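## Task

Take the foam block from the desk and set it on top of the low shelf below the SAMPLES sign. Do not shift that shelf. Every low shelf must be standing upright when you finish, and the robot must not fall or be left leaning.

## Robot and tools

ROBOT. A wheeled cart that can drive forward or back and turn, but not slide sideways. It has a pan/tilt head (head_camera), two arms, left_arm and right_arm, each with a wrist camera (left_wrist_camera, right_wrist_camera), and a two-jaw gripper per hand (one fixed jaw, one swinging jaw). The cart footprint is 0.53 m wide and spans x = -0.35 to 0.07 m; above the 0.13 m wheels it is 0.46 m wide with its front at x = 0.01. Arm pan axes sit at x = -0.060, y = +0.155 (left) and -0.155 (right). Shoulders are 0.89 m above the floor, 0.03 m out from the pan axis. Link lengths: upper arm 0.116, forearm 0.135, hand 0.162 m. A fixed jaw tip reaches roughly 0.44 m from its pan axis and cannot get below about 0.54 m above the floor.

FRAMES. Base frame: metres, origin on the floor between the drive wheels, x forward, y left, z up. The reported left_hand and right_hand are the fixed-jaw tips in this frame; a held object sits toward the swinging jaw. Hand axes: z along the fingers, y from swinging to fixed jaw. Odometry frame: the base frame as it was when the scene began; base_odometry gives position there plus heading in rad (left positive, -3.142 to 3.142), counted from wheel turns only, so slip and bumps make it wrong.

move. The action is made of base, joints and optional speeds; cameras and blocking are extra. base is a single relative velocity command {x_m_s, turn_rad_s, for_s}: forward speed in m/s (negative backs up), left turn rate in rad/s (negative turns right), held for for_s seconds, then stop. Omitted velocities are 0. Allowed: x_m_s 0 or 0.005 to 0.291 in magnitude; turn_rad_s 0 or 0.02 to 1.175; for_s 0.1 to 7.5. Acceleration is 0.5 m/s2 and 2 rad/s2, so distance is about speed times duration, less for short commands. If |x|/0.291 + |turn|/1.175 exceeds 1, both get scaled down. Very tiny or near-maximum commands may undershoot; check odometry. joints is one flat object for head and both arms together, each key an absolute target angle in radians: head_pan_rad -3.2 to 3.2 (0 ahead, + left), head_tilt_rad -0.76 to 1.45 (0 level, + down), shoulder_pan -2.006 to 2.149, shoulder_lift -1.836 to 1.772, elbow_flex -1.773 to 1.58, wrist_flex -1.799 to 1.772, wrist_roll -2.816 to 2.978, gripper -0.03 to 1.944, with left_arm_ or right_arm_ prefixes. Done tolerances: 0.02 for pans, tilt, wrist roll; 0.1 shoulder_lift; 0.07 elbow; 0.03 wrist_flex and gripper. speeds gives per-joint top speed in rad/s for that action only, 0.08 to 4.71 (defaults: head 1.5, pan 1.4, lift and elbow 2, wrist_flex 1.6, roll 1.3). An action can last at most 15 s and a joint motion is cut off after 14 s. Unknown keys make a call invalid; out-of-range numbers get it refused, and a refusal or unplanned stop cancels the rest of that reply's move, wait and finished_scene calls. blocking true (default) returns when everything rests; false returns in about 0.5 s while motion continues. A later move overrides the joints it names; if it omits base, a running base velocity winds down. cameras: list of names or ["all"]; [] for none.

ARM GEOMETRY. Shoulder pan 0 points left_arm left and right_arm right; positive rotates clockwise from above; straight ahead is +1.571 (left) and -1.571 (right). With lift, elbow and wrist at 0 the upper arm is up, tilted 0.24 rad outward, forearm and fingers level; positive bends downward, and the sum of those three is the finger angle below horizontal (1.571 is straight down, needing the forearm no more than 0.20 rad above level). wrist_roll -1.522: jaws close across the arm's vertical plane, fixed jaw on the left looking outward; 1.619: fixed jaw on the right; 0.049: jaws close within that plane. Keep the fixed jaw on the left when reaching level over furniture, since the hand body then protrudes upward about 0.08 m. Gripper opening: tips touch near 0, about 0.075 m at 1, 0.106 m at 1.944; each jaw has a small fixed offset. Setting a target below contact squeezes; a firm grip reads off_target. For thin items use -0.03.

STOWING. Scenes begin with arms folded beside the cart (0.65 m wide overall). Stowed pose: pan -1.75 (left) or 1.75 (right), lift 0.05, elbow 1.35, wrist_flex -1.55, roll -1.52. Stow by moving wrist_flex and roll first, then the other three; unstow in the opposite order. Spinning in place needs a clear 0.44 m radius. Near furniture, turning or reversing can snag and tip the robot.

OTHER TOOLS. wait {seconds 0 to 10, cameras}: lets time pass, returns state, ends early if pending moves settle. stop {cameras}: brakes all running motions. zoom_image {camera, region [x0,y0,x1,y1]}: enlarges part of that camera's newest image, pixels from top-left, at most 504 by 504. finished_scene {scene}: closes the current scene by its number and reports success; make no further calls in that reply after ending the first scene. The object must stay placed with the robot gone.

RESULTS. move reads done or the worst status. base_status and joint_status: moving, done (base line notes how long the velocity was actually sent), off_target (blocked, sagging under load, or tripped), stopped, time_out, not_followed (self-collision check withheld targets; message joint command not followed). on_its_own lists unrequested activity; earlier move shows a non-blocking move's progress; pictures names the images in order. Motor temperatures per arm, joints then gripper; MOTOR HOT at 55 °C, shutdown at 70 °C with JOINT FAULT or HAND FAULT.

CAUTIONS. Loaded joints sag downward; aim higher next time. Hand readings can be off by centimetres. A joint stuck over about 0.30 rad from its target (some jaws 0.09) for about 2 s trips; reset by setting a target 0.2 rad back from the reading after it settles. Capacity: about 0.4 kg at full reach, 0.7 kg close in. Above about 3 rad/s a held item may be flung. The simulation keeps running while you deliberate. Never let the arms collide or press together, avoid hard hits, drops, pulling objects in front (tipping risk), and loose things falling; a stray object may occasionally get nudged.

Each tool is called by a JSON object that holds its "op" and its "data".

## Session

{"op": "move", "data": {}}

Scene clock: 0.00 s.
Motor temperatures (°C): left_arm=[34 35 35 34 36 30] | right_arm=[30 29 27 28 32 27]
base_odometry: x=+0.000 y=+0.000 heading=+0.000
base_status: not commanded
joint_positions: head_pan_rad=+0.000 head_tilt_rad=+0.000 left_arm_shoulder_pan_rad=-0.003 left_arm_shoulder_lift_rad=-1.713 left_arm_elbow_flex_rad=+1.441 left_arm_wrist_flex_rad=+1.008 left_arm_wrist_roll_rad=-0.001 left_arm_gripper_rad=+0.000 right_arm_shoulder_pan_rad=+0.003 right_arm_shoulder_lift_rad=-1.719 right_arm_elbow_flex_rad=+1.462 right_arm_wrist_flex_rad=+1.129 right_arm_wrist_roll_rad=+0.000 right_arm_gripper_rad=+0.000
joint_status: not commanded
left_hand: x=-0.0604 y=+0.3122 z=+0.8334 quat_wxyz=(+0.405, -0.914, +0.021, +0.011) (m; base frame)
right_hand: x=-0.0604 y=-0.2963 z=+0.8163 quat_wxyz=(+0.008, +0.024, +0.939, -0.342) (m; base frame)
pictures: head_camera, left_wrist_camera, right_wrist_camera
Images, in order (width x height): head_camera 644x476, left_wrist_camera 644x476, right_wrist_camera 644x476.

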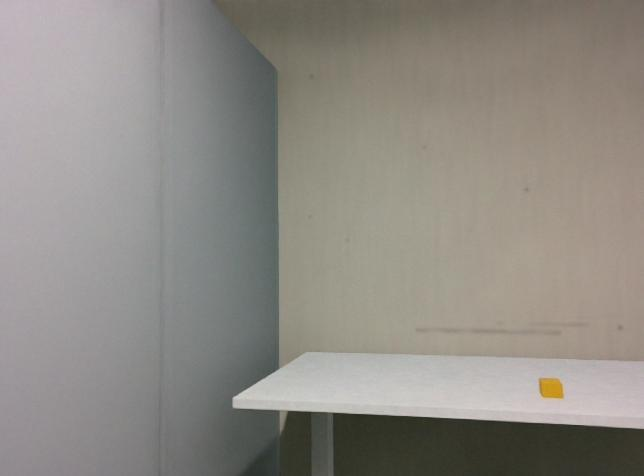

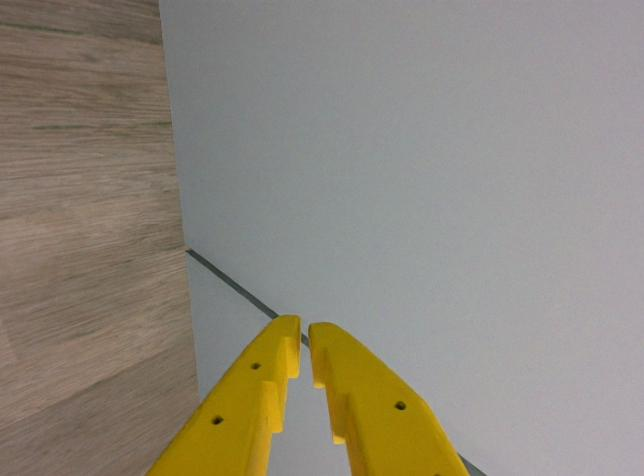

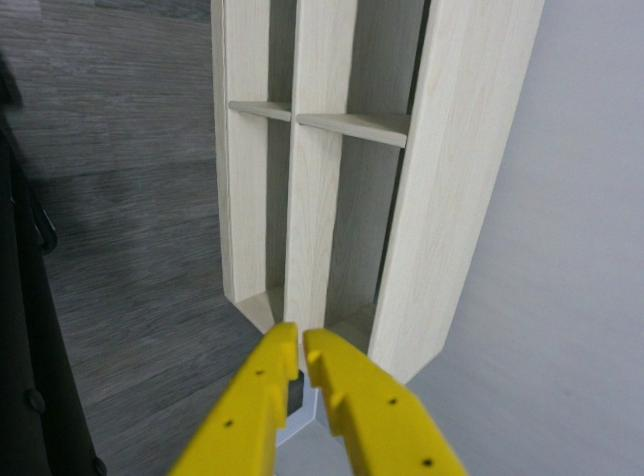

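{"op": "move", "data": {"joints": {"head_pan_rad": -0.9, "head_tilt_rad": 0.3}, "cameras": ["head_camera"]}}

{"op": "move", "data": {"joints": {"head_pan_rad": -1.8, "head_tilt_rad": 0.3}, "cameras": ["head_camera"]}}

{"op": "move", "data": {"joints": {"head_pan_rad": -2.8, "head_tilt_rad": 0.3}, "cameras": ["head_camera"]}}

{"op": "move", "data": {"joints": {"head_pan_rad": 1.0, "head_tilt_rad": 0.3}, "cameras": ["head_camera"]}}

{"op": "move", "data": {"joints": {"head_pan_rad": 2.2, "head_tilt_rad": 0.3}, "cameras": ["head_camera"]}}

{"op": "move", "data": {"joints": {"head_pan_rad": 0, "head_tilt_rad": 0.5}, "cameras": ["head_camera"]}}

Scene clock: 10.80 s.
move: done
base_odometry: x=+0.000 y=+0.000 heading=+0.000
base_status: not commanded
joint_positions: head_pan_rad=-0.891 head_tilt_rad=+0.292 left_arm_shoulder_pan_rad=-0.003 left_arm_shoulder_lift_rad=-1.713 left_arm_elbow_flex_rad=+1.441 left_arm_wrist_flex_rad=+1.008 left_arm_wrist_roll_rad=-0.001 left_arm_gripper_rad=+0.000 right_arm_shoulder_pan_rad=+0.003 right_arm_shoulder_lift_rad=-1.719 right_arm_elbow_flex_rad=+1.462 right_arm_wrist_flex_rad=+1.129 right_arm_wrist_roll_rad=+0.000 right_arm_gripper_rad=+0.000
joint_status: all done
left_hand: x=-0.0604 y=+0.3122 z=+0.8334 quat_wxyz=(+0.405, -0.914, +0.021, +0.011) (m; base frame)
right_hand: x=-0.0604 y=-0.2963 z=+0.8163 quat_wxyz=(+0.008, +0.024, +0.939, -0.342) (m; base frame)
pictures: head_camera
Images, in order (width x height): head_camera 644x476.

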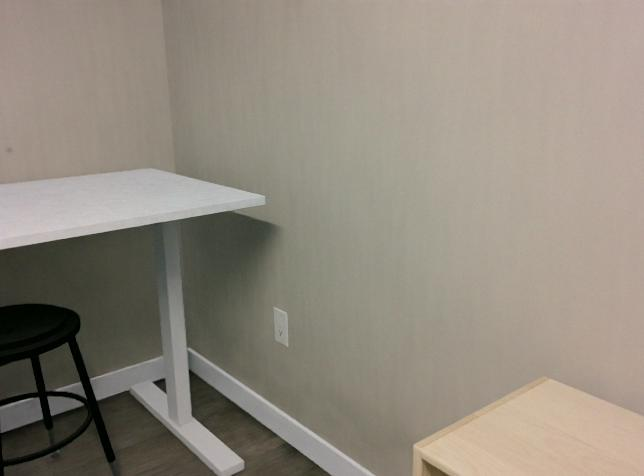

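Scene clock: 12.20 s.
move: done
base_odometry: x=+0.000 y=+0.000 heading=+0.000
base_status: not commanded
joint_positions: head_pan_rad=-1.790 head_tilt_rad=+0.292 left_arm_shoulder_pan_rad=-0.003 left_arm_shoulder_lift_rad=-1.713 left_arm_elbow_flex_rad=+1.441 left_arm_wrist_flex_rad=+1.008 left_arm_wrist_roll_rad=-0.001 left_arm_gripper_rad=+0.000 right_arm_shoulder_pan_rad=+0.003 right_arm_shoulder_lift_rad=-1.719 right_arm_elbow_flex_rad=+1.462 right_arm_wrist_flex_rad=+1.129 right_arm_wrist_roll_rad=+0.000 right_arm_gripper_rad=+0.000
joint_status: all done
left_hand: x=-0.0604 y=+0.3122 z=+0.8334 quat_wxyz=(+0.405, -0.914, +0.021, +0.011) (m; base frame)
right_hand: x=-0.0604 y=-0.2963 z=+0.8163 quat_wxyz=(+0.008, +0.024, +0.939, -0.342) (m; base frame)
pictures: head_camera
Images, in order (width x height): head_camera 644x476.

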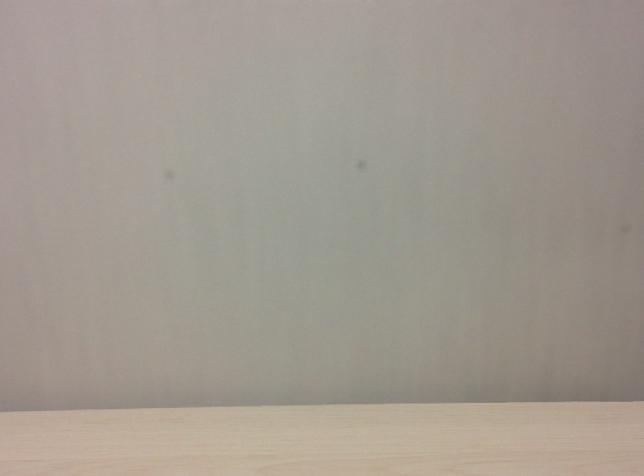

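Scene clock: 13.67 s.
move: done
base_odometry: x=+0.000 y=+0.000 heading=+0.000
base_status: not commanded
joint_positions: head_pan_rad=-2.790 head_tilt_rad=+0.292 left_arm_shoulder_pan_rad=-0.003 left_arm_shoulder_lift_rad=-1.713 left_arm_elbow_flex_rad=+1.441 left_arm_wrist_flex_rad=+1.008 left_arm_wrist_roll_rad=-0.001 left_arm_gripper_rad=+0.000 right_arm_shoulder_pan_rad=+0.003 right_arm_shoulder_lift_rad=-1.719 right_arm_elbow_flex_rad=+1.462 right_arm_wrist_flex_rad=+1.129 right_arm_wrist_roll_rad=+0.000 right_arm_gripper_rad=+0.000
joint_status: all done
left_hand: x=-0.0604 y=+0.3122 z=+0.8334 quat_wxyz=(+0.405, -0.914, +0.021, +0.011) (m; base frame)
right_hand: x=-0.0604 y=-0.2963 z=+0.8163 quat_wxyz=(+0.008, +0.024, +0.939, -0.342) (m; base frame)
pictures: head_camera
Images, in order (width x height): head_camera 644x476.

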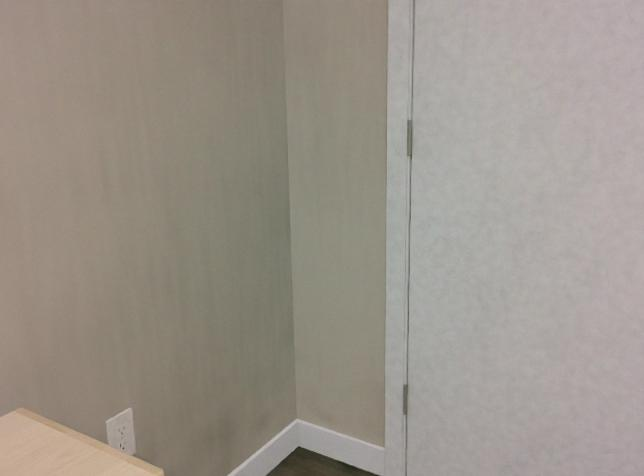

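Scene clock: 17.00 s.
move: done
base_odometry: x=+0.000 y=+0.000 heading=+0.000
base_status: not commanded
joint_positions: head_pan_rad=+0.989 head_tilt_rad=+0.292 left_arm_shoulder_pan_rad=-0.003 left_arm_shoulder_lift_rad=-1.713 left_arm_elbow_flex_rad=+1.441 left_arm_wrist_flex_rad=+1.008 left_arm_wrist_roll_rad=-0.001 left_arm_gripper_rad=+0.000 right_arm_shoulder_pan_rad=+0.003 right_arm_shoulder_lift_rad=-1.719 right_arm_elbow_flex_rad=+1.462 right_arm_wrist_flex_rad=+1.129 right_arm_wrist_roll_rad=+0.000 right_arm_gripper_rad=+0.000
joint_status: all done
left_hand: x=-0.0604 y=+0.3122 z=+0.8334 quat_wxyz=(+0.405, -0.914, +0.021, +0.011) (m; base frame)
right_hand: x=-0.0604 y=-0.2963 z=+0.8163 quat_wxyz=(+0.008, +0.024, +0.939, -0.342) (m; base frame)
pictures: head_camera
Images, in order (width x height): head_camera 644x476.

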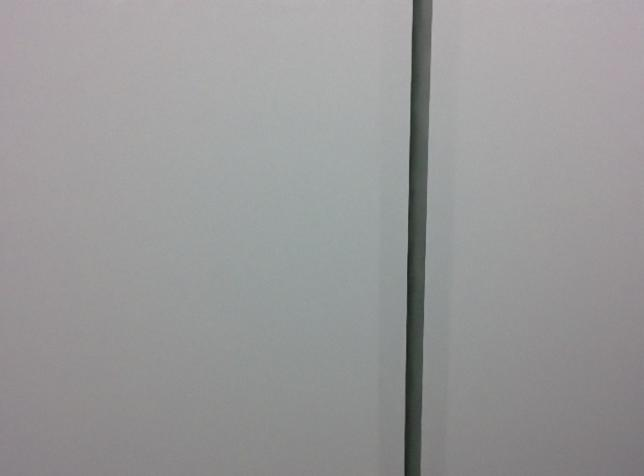

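Scene clock: 18.60 s.
move: done
base_odometry: x=+0.000 y=+0.000 heading=+0.000
base_status: not commanded
joint_positions: head_pan_rad=+2.189 head_tilt_rad=+0.292 left_arm_shoulder_pan_rad=-0.003 left_arm_shoulder_lift_rad=-1.713 left_arm_elbow_flex_rad=+1.441 left_arm_wrist_flex_rad=+1.008 left_arm_wrist_roll_rad=-0.001 left_arm_gripper_rad=+0.000 right_arm_shoulder_pan_rad=+0.003 right_arm_shoulder_lift_rad=-1.719 right_arm_elbow_flex_rad=+1.462 right_arm_wrist_flex_rad=+1.129 right_arm_wrist_roll_rad=+0.000 right_arm_gripper_rad=+0.000
joint_status: all done
left_hand: x=-0.0604 y=+0.3122 z=+0.8334 quat_wxyz=(+0.405, -0.914, +0.021, +0.011) (m; base frame)
right_hand: x=-0.0604 y=-0.2963 z=+0.8163 quat_wxyz=(+0.008, +0.024, +0.939, -0.342) (m; base frame)
pictures: head_camera
Images, in order (width x height): head_camera 644x476.

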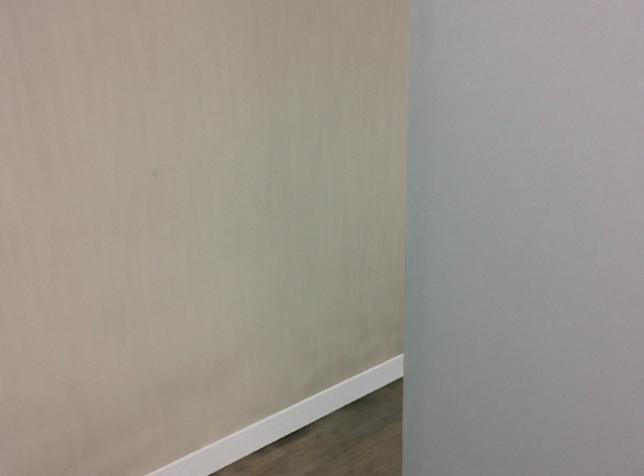

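Scene clock: 20.87 s.
move: done
base_odometry: x=+0.000 y=+0.000 heading=+0.000
base_status: not commanded
joint_positions: head_pan_rad=+0.009 head_tilt_rad=+0.493 left_arm_shoulder_pan_rad=-0.003 left_arm_shoulder_lift_rad=-1.713 left_arm_elbow_flex_rad=+1.441 left_arm_wrist_flex_rad=+1.008 left_arm_wrist_roll_rad=-0.001 left_arm_gripper_rad=+0.000 right_arm_shoulder_pan_rad=+0.003 right_arm_shoulder_lift_rad=-1.719 right_arm_elbow_flex_rad=+1.462 right_arm_wrist_flex_rad=+1.129 right_arm_wrist_roll_rad=+0.000 right_arm_gripper_rad=+0.000
joint_status: all done
left_hand: x=-0.0604 y=+0.3122 z=+0.8334 quat_wxyz=(+0.405, -0.914, +0.021, +0.011) (m; base frame)
right_hand: x=-0.0604 y=-0.2963 z=+0.8163 quat_wxyz=(+0.008, +0.024, +0.939, -0.342) (m; base frame)
pictures: head_camera
Images, in order (width x height): head_camera 644x476.

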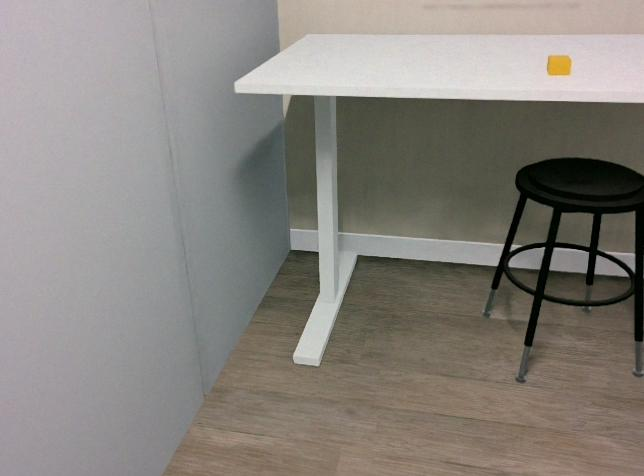

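{"op": "move", "data": {"joints": {"head_pan_rad": -1.57, "head_tilt_rad": -0.35}, "cameras": ["head_camera"]}}

{"op": "move", "data": {"joints": {"head_pan_rad": -1.57, "head_tilt_rad": 0.7}, "cameras": ["head_camera"]}}

{"op": "move", "data": {"joints": {"head_pan_rad": -2.4, "head_tilt_rad": 0.7}, "cameras": ["head_camera"]}}

{"op": "move", "data": {"joints": {"head_pan_rad": -0.6, "head_tilt_rad": 0.6}, "cameras": ["head_camera"]}}

Scene clock: 31.70 s.
move: done
base_odometry: x=+0.000 y=+0.000 heading=+0.000
base_status: not commanded
joint_positions: head_pan_rad=-1.560 head_tilt_rad=-0.341 left_arm_shoulder_pan_rad=-0.003 left_arm_shoulder_lift_rad=-1.713 left_arm_elbow_flex_rad=+1.441 left_arm_wrist_flex_rad=+1.008 left_arm_wrist_roll_rad=-0.001 left_arm_gripper_rad=+0.000 right_arm_shoulder_pan_rad=+0.003 right_arm_shoulder_lift_rad=-1.719 right_arm_elbow_flex_rad=+1.462 right_arm_wrist_flex_rad=+1.129 right_arm_wrist_roll_rad=+0.000 right_arm_gripper_rad=+0.000
joint_status: all done
left_hand: x=-0.0604 y=+0.3122 z=+0.8334 quat_wxyz=(+0.405, -0.914, +0.021, +0.011) (m; base frame)
right_hand: x=-0.0604 y=-0.2963 z=+0.8163 quat_wxyz=(+0.008, +0.024, +0.939, -0.342) (m; base frame)
pictures: head_camera
Images, in order (width x height): head_camera 644x476.

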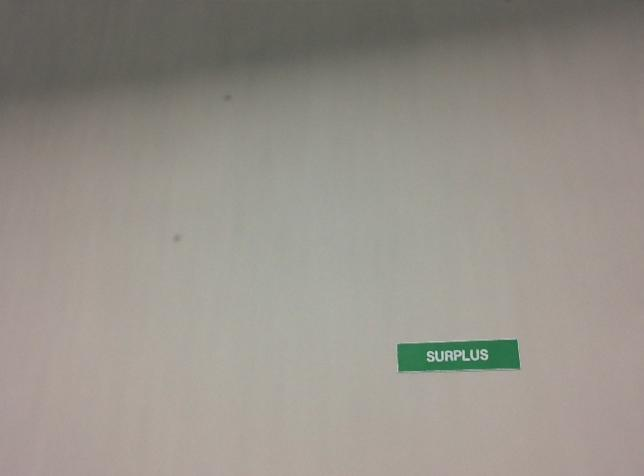

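Scene clock: 33.20 s.
move: done
base_odometry: x=+0.000 y=+0.000 heading=+0.000
base_status: not commanded
joint_positions: head_pan_rad=-1.560 head_tilt_rad=+0.693 left_arm_shoulder_pan_rad=-0.003 left_arm_shoulder_lift_rad=-1.713 left_arm_elbow_flex_rad=+1.441 left_arm_wrist_flex_rad=+1.008 left_arm_wrist_roll_rad=-0.001 left_arm_gripper_rad=+0.000 right_arm_shoulder_pan_rad=+0.003 right_arm_shoulder_lift_rad=-1.719 right_arm_elbow_flex_rad=+1.462 right_arm_wrist_flex_rad=+1.129 right_arm_wrist_roll_rad=+0.000 right_arm_gripper_rad=+0.000
joint_status: all done
left_hand: x=-0.0604 y=+0.3122 z=+0.8334 quat_wxyz=(+0.405, -0.914, +0.021, +0.011) (m; base frame)
right_hand: x=-0.0604 y=-0.2963 z=+0.8163 quat_wxyz=(+0.008, +0.024, +0.939, -0.342) (m; base frame)
pictures: head_camera
Images, in order (width x height): head_camera 644x476.

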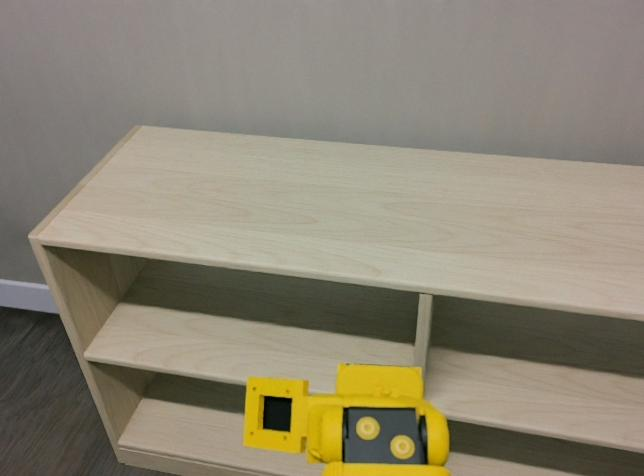

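Scene clock: 34.57 s.
move: done
base_odometry: x=+0.000 y=+0.000 heading=+0.000
base_status: not commanded
joint_positions: head_pan_rad=-2.391 head_tilt_rad=+0.693 left_arm_shoulder_pan_rad=-0.003 left_arm_shoulder_lift_rad=-1.713 left_arm_elbow_flex_rad=+1.441 left_arm_wrist_flex_rad=+1.008 left_arm_wrist_roll_rad=-0.001 left_arm_gripper_rad=+0.000 right_arm_shoulder_pan_rad=+0.003 right_arm_shoulder_lift_rad=-1.719 right_arm_elbow_flex_rad=+1.462 right_arm_wrist_flex_rad=+1.129 right_arm_wrist_roll_rad=+0.000 right_arm_gripper_rad=+0.000
joint_status: all done
left_hand: x=-0.0604 y=+0.3122 z=+0.8334 quat_wxyz=(+0.405, -0.914, +0.021, +0.011) (m; base frame)
right_hand: x=-0.0604 y=-0.2963 z=+0.8163 quat_wxyz=(+0.008, +0.024, +0.939, -0.342) (m; base frame)
pictures: head_camera
Images, in order (width x height): head_camera 644x476.

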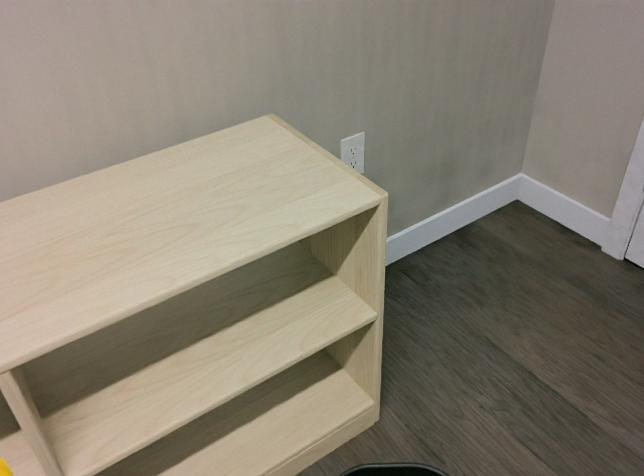

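Scene clock: 36.57 s.
move: done
base_odometry: x=+0.000 y=+0.000 heading=+0.000
base_status: not commanded
joint_positions: head_pan_rad=-0.611 head_tilt_rad=+0.613 left_arm_shoulder_pan_rad=-0.003 left_arm_shoulder_lift_rad=-1.713 left_arm_elbow_flex_rad=+1.441 left_arm_wrist_flex_rad=+1.008 left_arm_wrist_roll_rad=-0.001 left_arm_gripper_rad=+0.000 right_arm_shoulder_pan_rad=+0.003 right_arm_shoulder_lift_rad=-1.719 right_arm_elbow_flex_rad=+1.462 right_arm_wrist_flex_rad=+1.129 right_arm_wrist_roll_rad=+0.000 right_arm_gripper_rad=+0.000
joint_status: all done
left_hand: x=-0.0604 y=+0.3122 z=+0.8334 quat_wxyz=(+0.405, -0.914, +0.021, +0.011) (m; base frame)
right_hand: x=-0.0604 y=-0.2963 z=+0.8163 quat_wxyz=(+0.008, +0.024, +0.939, -0.342) (m; base frame)
pictures: head_camera
Images, in order (width x height): head_camera 644x476.

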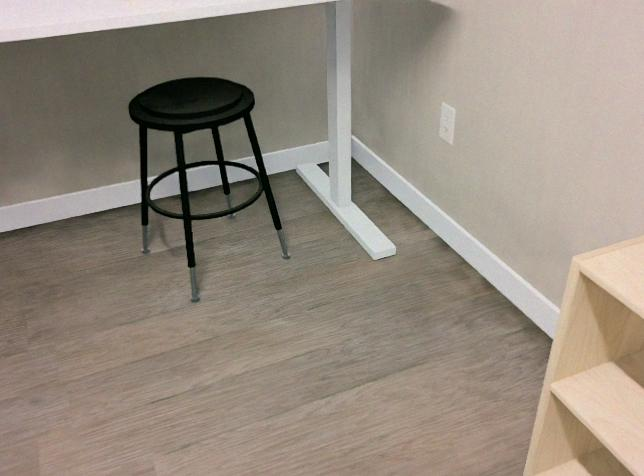

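{"op": "move", "data": {"base": {"x_m_s": 0.25, "for_s": 2.3}, "joints": {"head_pan_rad": -0.3, "head_tilt_rad": 0.4}, "cameras": ["head_camera"]}}

{"op": "move", "data": {"joints": {"head_pan_rad": 1.57, "head_tilt_rad": 0.1}, "cameras": ["head_camera"]}}

Scene clock: 76.20 s.
move: done
base_odometry: x=+0.575 y=+0.001 heading=+0.001
base_status: done (sent for 2.3 of 2.3 s)
joint_positions: head_pan_rad=-0.311 head_tilt_rad=+0.413 left_arm_shoulder_pan_rad=-0.004 left_arm_shoulder_lift_rad=-1.713 left_arm_elbow_flex_rad=+1.441 left_arm_wrist_flex_rad=+1.008 left_arm_wrist_roll_rad=-0.001 left_arm_gripper_rad=+0.000 right_arm_shoulder_pan_rad=+0.001 right_arm_shoulder_lift_rad=-1.719 right_arm_elbow_flex_rad=+1.462 right_arm_wrist_flex_rad=+1.129 right_arm_wrist_roll_rad=+0.000 right_arm_gripper_rad=+0.000
joint_status: all done
left_hand: x=-0.0607 y=+0.3122 z=+0.8334 quat_wxyz=(+0.405, -0.914, +0.021, +0.011) (m; base frame)
right_hand: x=-0.0602 y=-0.2963 z=+0.8163 quat_wxyz=(+0.008, +0.023, +0.939, -0.342) (m; base frame)
pictures: head_camera
Images, in order (width x height): head_camera 644x476.

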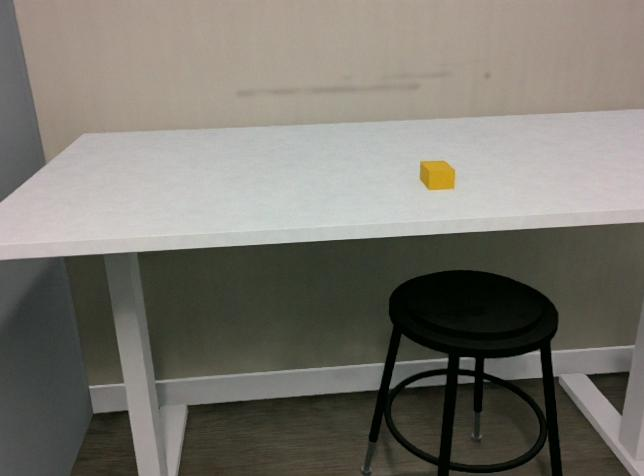

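Scene clock: 78.27 s.
move: done
base_odometry: x=+0.575 y=+0.001 heading=+0.001
base_status: not commanded
joint_positions: head_pan_rad=+1.560 head_tilt_rad=+0.111 left_arm_shoulder_pan_rad=-0.004 left_arm_shoulder_lift_rad=-1.713 left_arm_elbow_flex_rad=+1.441 left_arm_wrist_flex_rad=+1.008 left_arm_wrist_roll_rad=-0.001 left_arm_gripper_rad=+0.000 right_arm_shoulder_pan_rad=+0.001 right_arm_shoulder_lift_rad=-1.719 right_arm_elbow_flex_rad=+1.462 right_arm_wrist_flex_rad=+1.129 right_arm_wrist_roll_rad=+0.000 right_arm_gripper_rad=+0.000
joint_status: all done
left_hand: x=-0.0607 y=+0.3122 z=+0.8334 quat_wxyz=(+0.405, -0.914, +0.021, +0.011) (m; base frame)
right_hand: x=-0.0602 y=-0.2963 z=+0.8163 quat_wxyz=(+0.008, +0.023, +0.939, -0.342) (m; base frame)
pictures: head_camera
Images, in order (width x height): head_camera 644x476.

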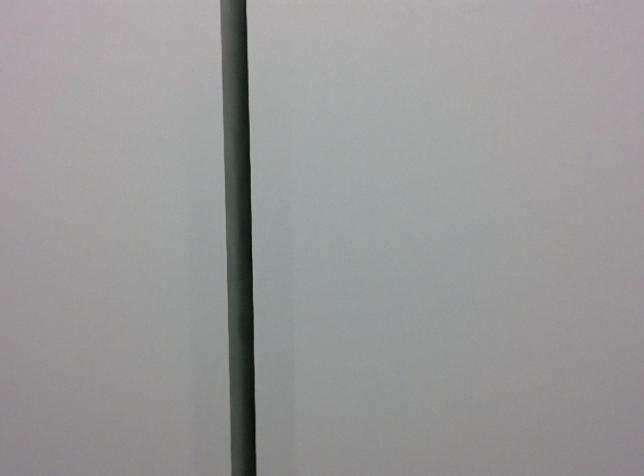

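{"op": "move", "data": {"base": {"turn_rad_s": -0.65, "for_s": 1.0}, "joints": {"head_pan_rad": 0, "head_tilt_rad": 0.5}}}

{"op": "move", "data": {"base": {"x_m_s": 0.25, "for_s": 2.6}}}

{"op": "move", "data": {"base": {"turn_rad_s": 0.65, "for_s": 1.0}, "cameras": ["head_camera"]}}

Scene clock: 98.97 s.
move: done
base_odometry: x=+0.575 y=+0.001 heading=-0.649
base_status: done (sent for 1 of 1 s)
joint_positions: head_pan_rad=+0.009 head_tilt_rad=+0.493 left_arm_shoulder_pan_rad=+0.003 left_arm_shoulder_lift_rad=-1.713 left_arm_elbow_flex_rad=+1.441 left_arm_wrist_flex_rad=+1.008 left_arm_wrist_roll_rad=-0.001 left_arm_gripper_rad=+0.000 right_arm_shoulder_pan_rad=+0.004 right_arm_shoulder_lift_rad=-1.719 right_arm_elbow_flex_rad=+1.462 right_arm_wrist_flex_rad=+1.129 right_arm_wrist_roll_rad=+0.000 right_arm_gripper_rad=+0.000
joint_status: all done
left_hand: x=-0.0595 y=+0.3122 z=+0.8334 quat_wxyz=(+0.405, -0.914, +0.024, +0.009) (m; base frame)
right_hand: x=-0.0606 y=-0.2963 z=+0.8163 quat_wxyz=(+0.008, +0.025, +0.939, -0.342) (m; base frame)
pictures: none

Scene clock: 102.73 s.
move: done
base_odometry: x=+1.092 y=-0.393 heading=-0.651
base_status: done (sent for 2.6 of 2.6 s)
joint_positions: head_pan_rad=+0.009 head_tilt_rad=+0.493 left_arm_shoulder_pan_rad=-0.006 left_arm_shoulder_lift_rad=-1.713 left_arm_elbow_flex_rad=+1.441 left_arm_wrist_flex_rad=+1.008 left_arm_wrist_roll_rad=-0.001 left_arm_gripper_rad=+0.000 right_arm_shoulder_pan_rad=+0.000 right_arm_shoulder_lift_rad=-1.719 right_arm_elbow_flex_rad=+1.462 right_arm_wrist_flex_rad=+1.129 right_arm_wrist_roll_rad=+0.000 right_arm_gripper_rad=+0.000
joint_status: not commanded
left_hand: x=-0.0609 y=+0.3122 z=+0.8334 quat_wxyz=(+0.405, -0.914, +0.020, +0.011) (m; base frame)
right_hand: x=-0.0600 y=-0.2963 z=+0.8163 quat_wxyz=(+0.008, +0.023, +0.939, -0.342) (m; base frame)
pictures: none

Scene clock: 104.43 s.
move: done
base_odometry: x=+1.091 y=-0.393 heading=-0.001
base_status: done (sent for 1 of 1 s)
joint_positions: head_pan_rad=+0.009 head_tilt_rad=+0.493 left_arm_shoulder_pan_rad=-0.004 left_arm_shoulder_lift_rad=-1.713 left_arm_elbow_flex_rad=+1.441 left_arm_wrist_flex_rad=+1.008 left_arm_wrist_roll_rad=-0.001 left_arm_gripper_rad=+0.000 right_arm_shoulder_pan_rad=-0.004 right_arm_shoulder_lift_rad=-1.719 right_arm_elbow_flex_rad=+1.462 right_arm_wrist_flex_rad=+1.129 right_arm_wrist_roll_rad=+0.000 right_arm_gripper_rad=+0.000
joint_status: not commanded
left_hand: x=-0.0607 y=+0.3122 z=+0.8334 quat_wxyz=(+0.405, -0.914, +0.021, +0.011) (m; base frame)
right_hand: x=-0.0595 y=-0.2963 z=+0.8163 quat_wxyz=(+0.009, +0.021, +0.939, -0.342) (m; base frame)
pictures: head_camera
Images, in order (width x height): head_camera 644x476.

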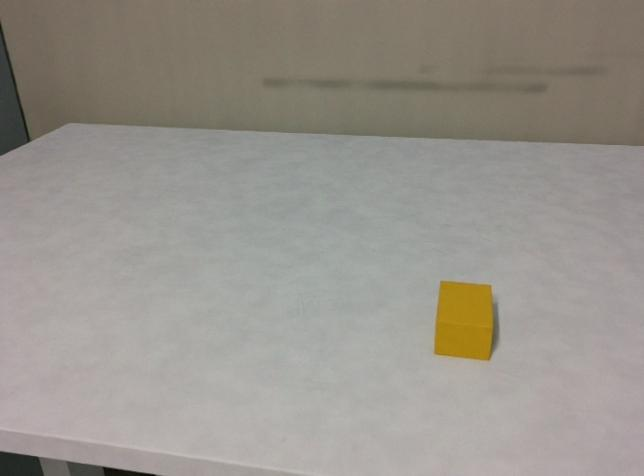

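{"op": "move", "data": {"joints": {"right_arm_shoulder_lift_rad": 0.26, "right_arm_elbow_flex_rad": -0.736, "right_arm_wrist_flex_rad": 1.176, "right_arm_wrist_roll_rad": -1.522, "right_arm_gripper_rad": 0.9}}}

{"op": "move", "data": {"joints": {"right_arm_shoulder_pan_rad": -1.571, "head_tilt_rad": 0.7, "head_pan_rad": -0.15}, "cameras": ["all"]}}

Scene clock: 133.93 s.
move: done
base_odometry: x=+1.091 y=-0.393 heading=-0.001
base_status: not commanded
joint_positions: head_pan_rad=+0.009 head_tilt_rad=+0.493 left_arm_shoulder_pan_rad=-0.004 left_arm_shoulder_lift_rad=-1.713 left_arm_elbow_flex_rad=+1.441 left_arm_wrist_flex_rad=+1.008 left_arm_wrist_roll_rad=-0.001 left_arm_gripper_rad=+0.000 right_arm_shoulder_pan_rad=-0.004 right_arm_shoulder_lift_rad=+0.268 right_arm_elbow_flex_rad=-0.691 right_arm_wrist_flex_rad=+1.175 right_arm_wrist_roll_rad=-1.514 right_arm_gripper_rad=+0.890
joint_status: all done
left_hand: x=-0.0607 y=+0.3122 z=+0.8334 quat_wxyz=(+0.405, -0.914, +0.021, +0.011) (m; base frame)
right_hand: x=-0.0511 y=-0.4801 z=+0.9456 quat_wxyz=(+0.281, +0.645, +0.652, -0.282) (m; base frame)
pictures: none

Scene clock: 135.80 s.
move: done
base_odometry: x=+1.091 y=-0.393 heading=-0.001
base_status: not commanded
joint_positions: head_pan_rad=-0.141 head_tilt_rad=+0.693 left_arm_shoulder_pan_rad=-0.006 left_arm_shoulder_lift_rad=-1.713 left_arm_elbow_flex_rad=+1.441 left_arm_wrist_flex_rad=+1.008 left_arm_wrist_roll_rad=-0.001 left_arm_gripper_rad=+0.000 right_arm_shoulder_pan_rad=-1.562 right_arm_shoulder_lift_rad=+0.268 right_arm_elbow_flex_rad=-0.691 right_arm_wrist_flex_rad=+1.175 right_arm_wrist_roll_rad=-1.514 right_arm_gripper_rad=+0.890
joint_status: all done
left_hand: x=-0.0609 y=+0.3122 z=+0.8334 quat_wxyz=(+0.405, -0.914, +0.020, +0.011) (m; base frame)
right_hand: x=+0.2652 y=-0.1501 z=+0.9456 quat_wxyz=(+0.398, +0.000, +0.917, -0.003) (m; base frame)
pictures: head_camera, left_wrist_camera, right_wrist_camera
Images, in order (width x height): head_camera 644x476, left_wrist_camera 644x476, right_wrist_camera 644x476.

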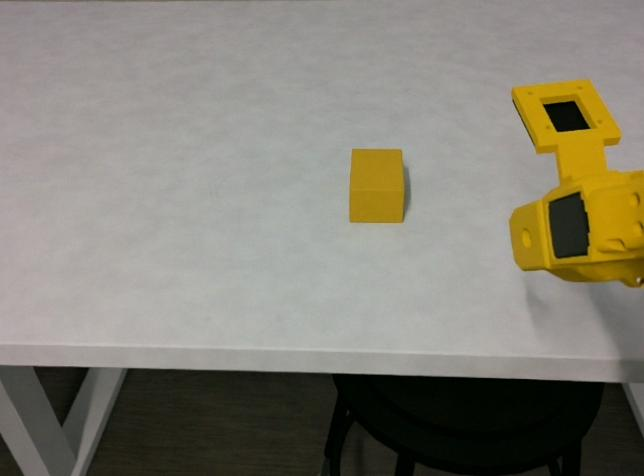

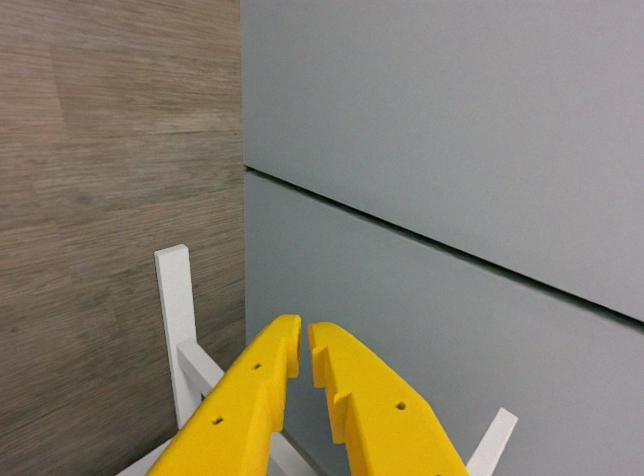

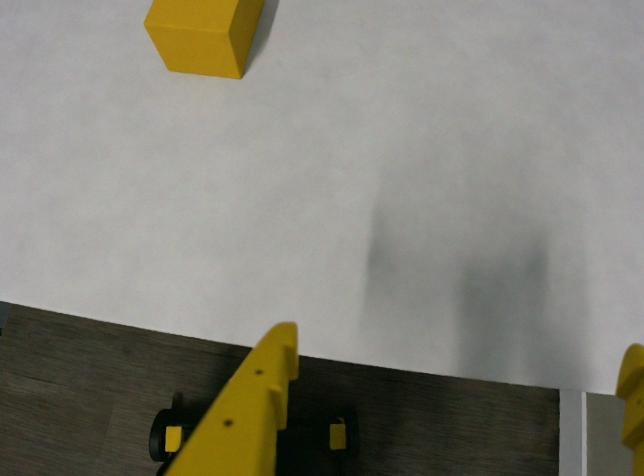

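{"op": "move", "data": {"joints": {"right_arm_shoulder_pan_rad": -1.74, "right_arm_gripper_rad": 1.3}, "base": {"x_m_s": 0.1, "for_s": 1.3}, "cameras": ["head_camera", "right_wrist_camera"]}}

Scene clock: 151.57 s.
move: done
base_odometry: x=+1.222 y=-0.393 heading=+0.002
base_status: done (sent for 1.3 of 1.3 s)
joint_positions: head_pan_rad=-0.141 head_tilt_rad=+0.693 left_arm_shoulder_pan_rad=-0.004 left_arm_shoulder_lift_rad=-1.713 left_arm_elbow_flex_rad=+1.441 left_arm_wrist_flex_rad=+1.008 left_arm_wrist_roll_rad=-0.001 left_arm_gripper_rad=+0.000 right_arm_shoulder_pan_rad=-1.734 right_arm_shoulder_lift_rad=+0.269 right_arm_elbow_flex_rad=-0.693 right_arm_wrist_flex_rad=+1.175 right_arm_wrist_roll_rad=-1.514 right_arm_gripper_rad=+1.290
joint_status: all done
left_hand: x=-0.0607 y=+0.3122 z=+0.8334 quat_wxyz=(+0.405, -0.914, +0.021, +0.011) (m; base frame)
right_hand: x=+0.2597 y=-0.0946 z=+0.9455 quat_wxyz=(+0.397, -0.078, +0.914, +0.031) (m; base frame)
pictures: head_camera, right_wrist_camera
Images, in order (width x height): head_camera 644x476, right_wrist_camera 644x476.

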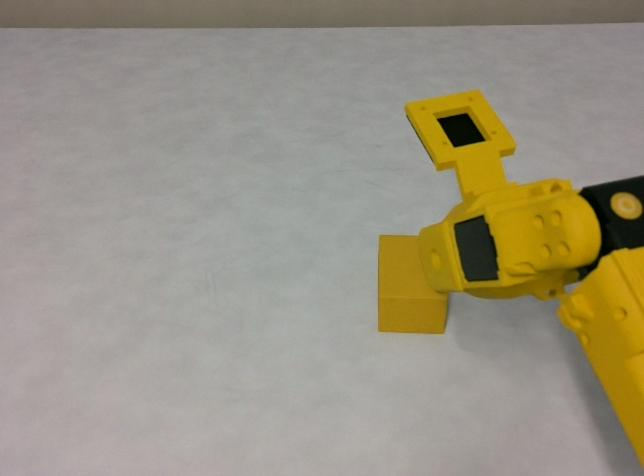

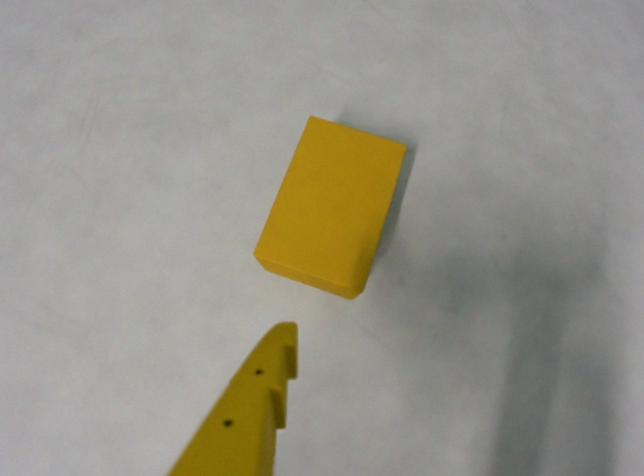

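{"op": "move", "data": {"joints": {"right_arm_shoulder_pan_rad": -1.8}, "base": {"x_m_s": 0.1, "for_s": 0.6}, "cameras": ["right_wrist_camera"]}}

{"op": "move", "data": {"joints": {"right_arm_shoulder_lift_rad": 0.40, "right_arm_elbow_flex_rad": -0.68, "right_arm_wrist_flex_rad": 0.92}, "cameras": ["right_wrist_camera", "head_camera"]}}

Scene clock: 166.27 s.
move: done
base_odometry: x=+1.282 y=-0.393 heading=+0.000
base_status: done (sent for 0.6 of 0.6 s)
joint_positions: head_pan_rad=-0.141 head_tilt_rad=+0.693 left_arm_shoulder_pan_rad=+0.003 left_arm_shoulder_lift_rad=-1.713 left_arm_elbow_flex_rad=+1.441 left_arm_wrist_flex_rad=+1.008 left_arm_wrist_roll_rad=-0.001 left_arm_gripper_rad=+0.000 right_arm_shoulder_pan_rad=-1.794 right_arm_shoulder_lift_rad=+0.269 right_arm_elbow_flex_rad=-0.693 right_arm_wrist_flex_rad=+1.175 right_arm_wrist_roll_rad=-1.514 right_arm_gripper_rad=+1.290
joint_status: all done
left_hand: x=-0.0595 y=+0.3122 z=+0.8334 quat_wxyz=(+0.405, -0.914, +0.024, +0.009) (m; base frame)
right_hand: x=+0.2555 y=-0.0756 z=+0.9455 quat_wxyz=(+0.396, -0.106, +0.911, +0.043) (m; base frame)
pictures: right_wrist_camera
Images, in order (width x height): right_wrist_camera 644x476.

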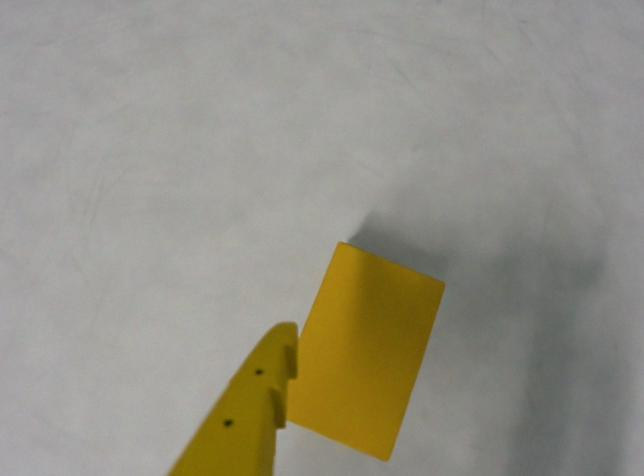

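Scene clock: 167.20 s.
move: done
base_odometry: x=+1.282 y=-0.393 heading=+0.000
base_status: not commanded
joint_positions: head_pan_rad=-0.141 head_tilt_rad=+0.693 left_arm_shoulder_pan_rad=+0.003 left_arm_shoulder_lift_rad=-1.713 left_arm_elbow_flex_rad=+1.441 left_arm_wrist_flex_rad=+1.008 left_arm_wrist_roll_rad=-0.001 left_arm_gripper_rad=+0.000 right_arm_shoulder_pan_rad=-1.794 right_arm_shoulder_lift_rad=+0.414 right_arm_elbow_flex_rad=-0.678 right_arm_wrist_flex_rad=+0.934 right_arm_wrist_roll_rad=-1.514 right_arm_gripper_rad=+1.290
joint_status: all done
left_hand: x=-0.0595 y=+0.3122 z=+0.8334 quat_wxyz=(+0.405, -0.914, +0.024, +0.009) (m; base frame)
right_hand: x=+0.2853 y=-0.0688 z=+0.9261 quat_wxyz=(+0.433, -0.104, +0.894, +0.047) (m; base frame)
pictures: head_camera, right_wrist_camera
Images, in order (width x height): head_camera 644x476, right_wrist_camera 644x476.

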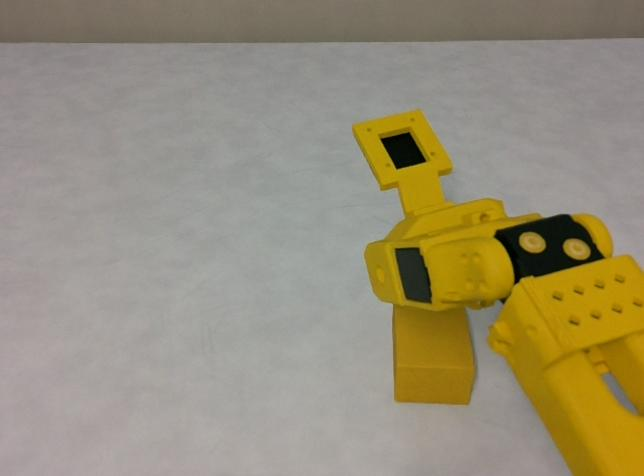

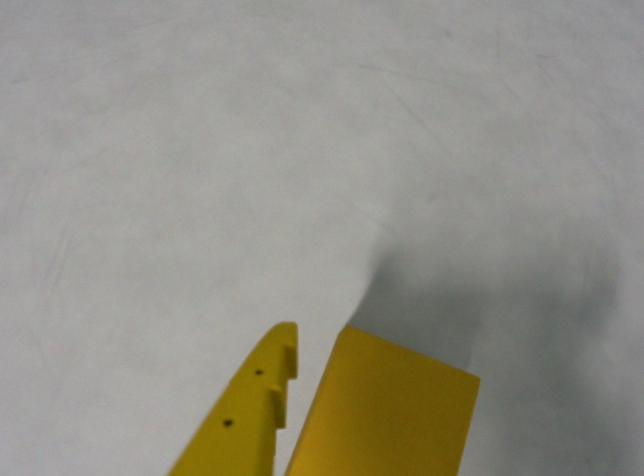

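{"op": "move", "data": {"joints": {"right_arm_shoulder_lift_rad": 0.39, "right_arm_elbow_flex_rad": -0.45, "right_arm_wrist_flex_rad": 0.80}, "speeds": {"right_arm_elbow_flex_rad": 0.6}, "cameras": ["right_wrist_camera", "head_camera"]}}

Scene clock: 178.53 s.
move: done
base_odometry: x=+1.282 y=-0.393 heading=+0.000
base_status: not commanded
joint_positions: head_pan_rad=-0.141 head_tilt_rad=+0.693 left_arm_shoulder_pan_rad=+0.003 left_arm_shoulder_lift_rad=-1.713 left_arm_elbow_flex_rad=+1.441 left_arm_wrist_flex_rad=+1.008 left_arm_wrist_roll_rad=-0.001 left_arm_gripper_rad=+0.000 right_arm_shoulder_pan_rad=-1.794 right_arm_shoulder_lift_rad=+0.414 right_arm_elbow_flex_rad=-0.448 right_arm_wrist_flex_rad=+0.814 right_arm_wrist_roll_rad=-1.514 right_arm_gripper_rad=+1.290
joint_status: all done
left_hand: x=-0.0595 y=+0.3122 z=+0.8334 quat_wxyz=(+0.405, -0.914, +0.024, +0.009) (m; base frame)
right_hand: x=+0.2794 y=-0.0701 z=+0.8825 quat_wxyz=(+0.383, -0.106, +0.917, +0.041) (m; base frame)
pictures: head_camera, right_wrist_camera
Images, in order (width x height): head_camera 644x476, right_wrist_camera 644x476.

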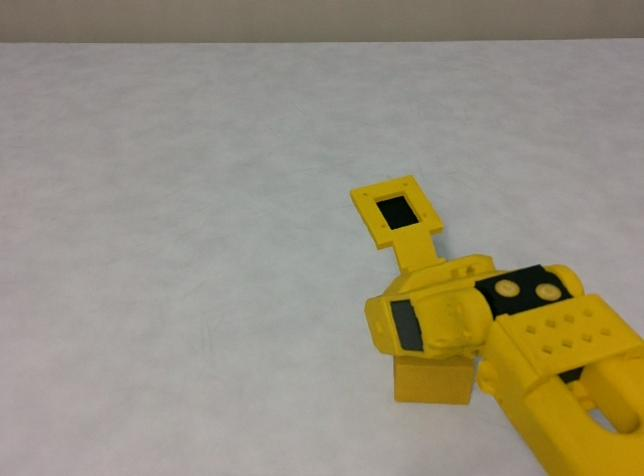

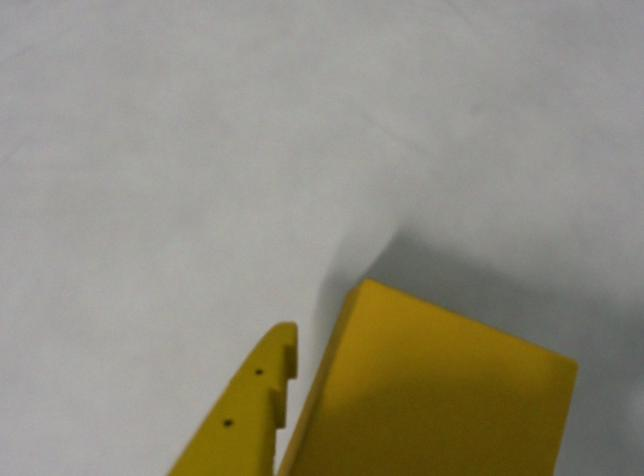

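{"op": "move", "data": {"joints": {"right_arm_shoulder_lift_rad": 0.30, "right_arm_elbow_flex_rad": -0.18, "right_arm_wrist_flex_rad": 0.58}, "speeds": {"right_arm_elbow_flex_rad": 0.5}, "cameras": ["right_wrist_camera"]}}

{"op": "move", "data": {"joints": {"right_arm_gripper_rad": 0.4}, "cameras": ["right_wrist_camera", "head_camera"]}}

Scene clock: 188.67 s.
move: done
base_odometry: x=+1.282 y=-0.393 heading=+0.000
base_status: not commanded
joint_positions: head_pan_rad=-0.141 head_tilt_rad=+0.693 left_arm_shoulder_pan_rad=+0.003 left_arm_shoulder_lift_rad=-1.713 left_arm_elbow_flex_rad=+1.441 left_arm_wrist_flex_rad=+1.008 left_arm_wrist_roll_rad=-0.001 left_arm_gripper_rad=+0.000 right_arm_shoulder_pan_rad=-1.801 right_arm_shoulder_lift_rad=+0.341 right_arm_elbow_flex_rad=-0.185 right_arm_wrist_flex_rad=+0.584 right_arm_wrist_roll_rad=-1.514 right_arm_gripper_rad=+1.290
joint_status: all done
left_hand: x=-0.0595 y=+0.3122 z=+0.8334 quat_wxyz=(+0.405, -0.914, +0.024, +0.009) (m; base frame)
right_hand: x=+0.2759 y=-0.0682 z=+0.8663 quat_wxyz=(+0.401, -0.109, +0.909, +0.045) (m; base frame)
pictures: right_wrist_camera
Images, in order (width x height): right_wrist_camera 644x476.

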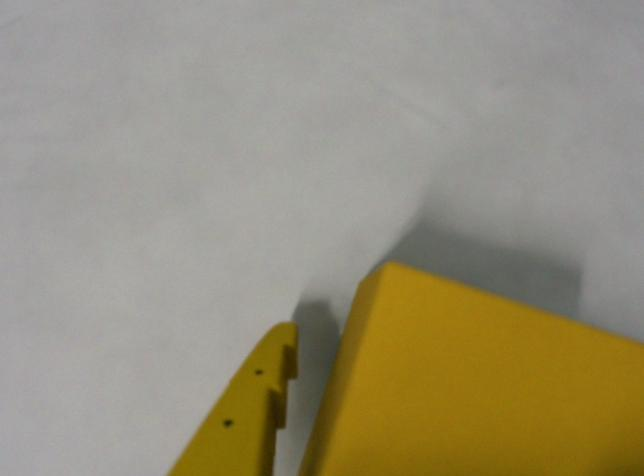

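Scene clock: 189.63 s.
move: off_target
base_odometry: x=+1.282 y=-0.393 heading=+0.000
base_status: not commanded
joint_positions: head_pan_rad=-0.141 head_tilt_rad=+0.693 left_arm_shoulder_pan_rad=+0.003 left_arm_shoulder_lift_rad=-1.713 left_arm_elbow_flex_rad=+1.441 left_arm_wrist_flex_rad=+1.008 left_arm_wrist_roll_rad=-0.001 left_arm_gripper_rad=+0.000 right_arm_shoulder_pan_rad=-1.794 right_arm_shoulder_lift_rad=+0.328 right_arm_elbow_flex_rad=-0.185 right_arm_wrist_flex_rad=+0.587 right_arm_wrist_roll_rad=-1.514 right_arm_gripper_rad=+0.640
joint_status: right_arm_gripper_rad off_target (ended at +0.639, target +0.400)
left_hand: x=-0.0595 y=+0.3122 z=+0.8334 quat_wxyz=(+0.405, -0.914, +0.024, +0.009) (m; base frame)
right_hand: x=+0.2766 y=-0.0708 z=+0.8703 quat_wxyz=(+0.406, -0.105, +0.907, +0.044) (m; base frame)
pictures: head_camera, right_wrist_camera
Images, in order (width x height): head_camera 644x476, right_wrist_camera 644x476.

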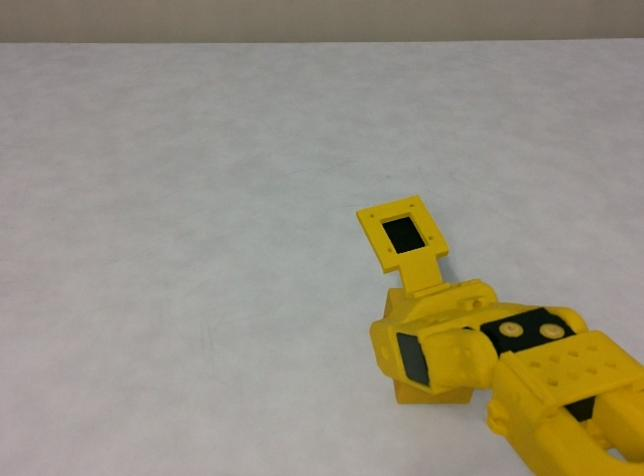

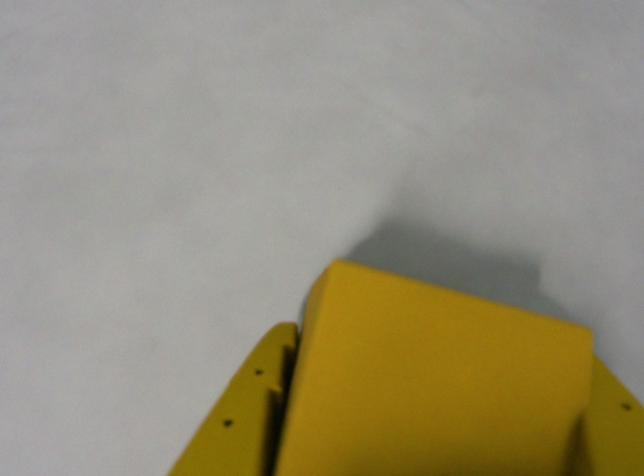

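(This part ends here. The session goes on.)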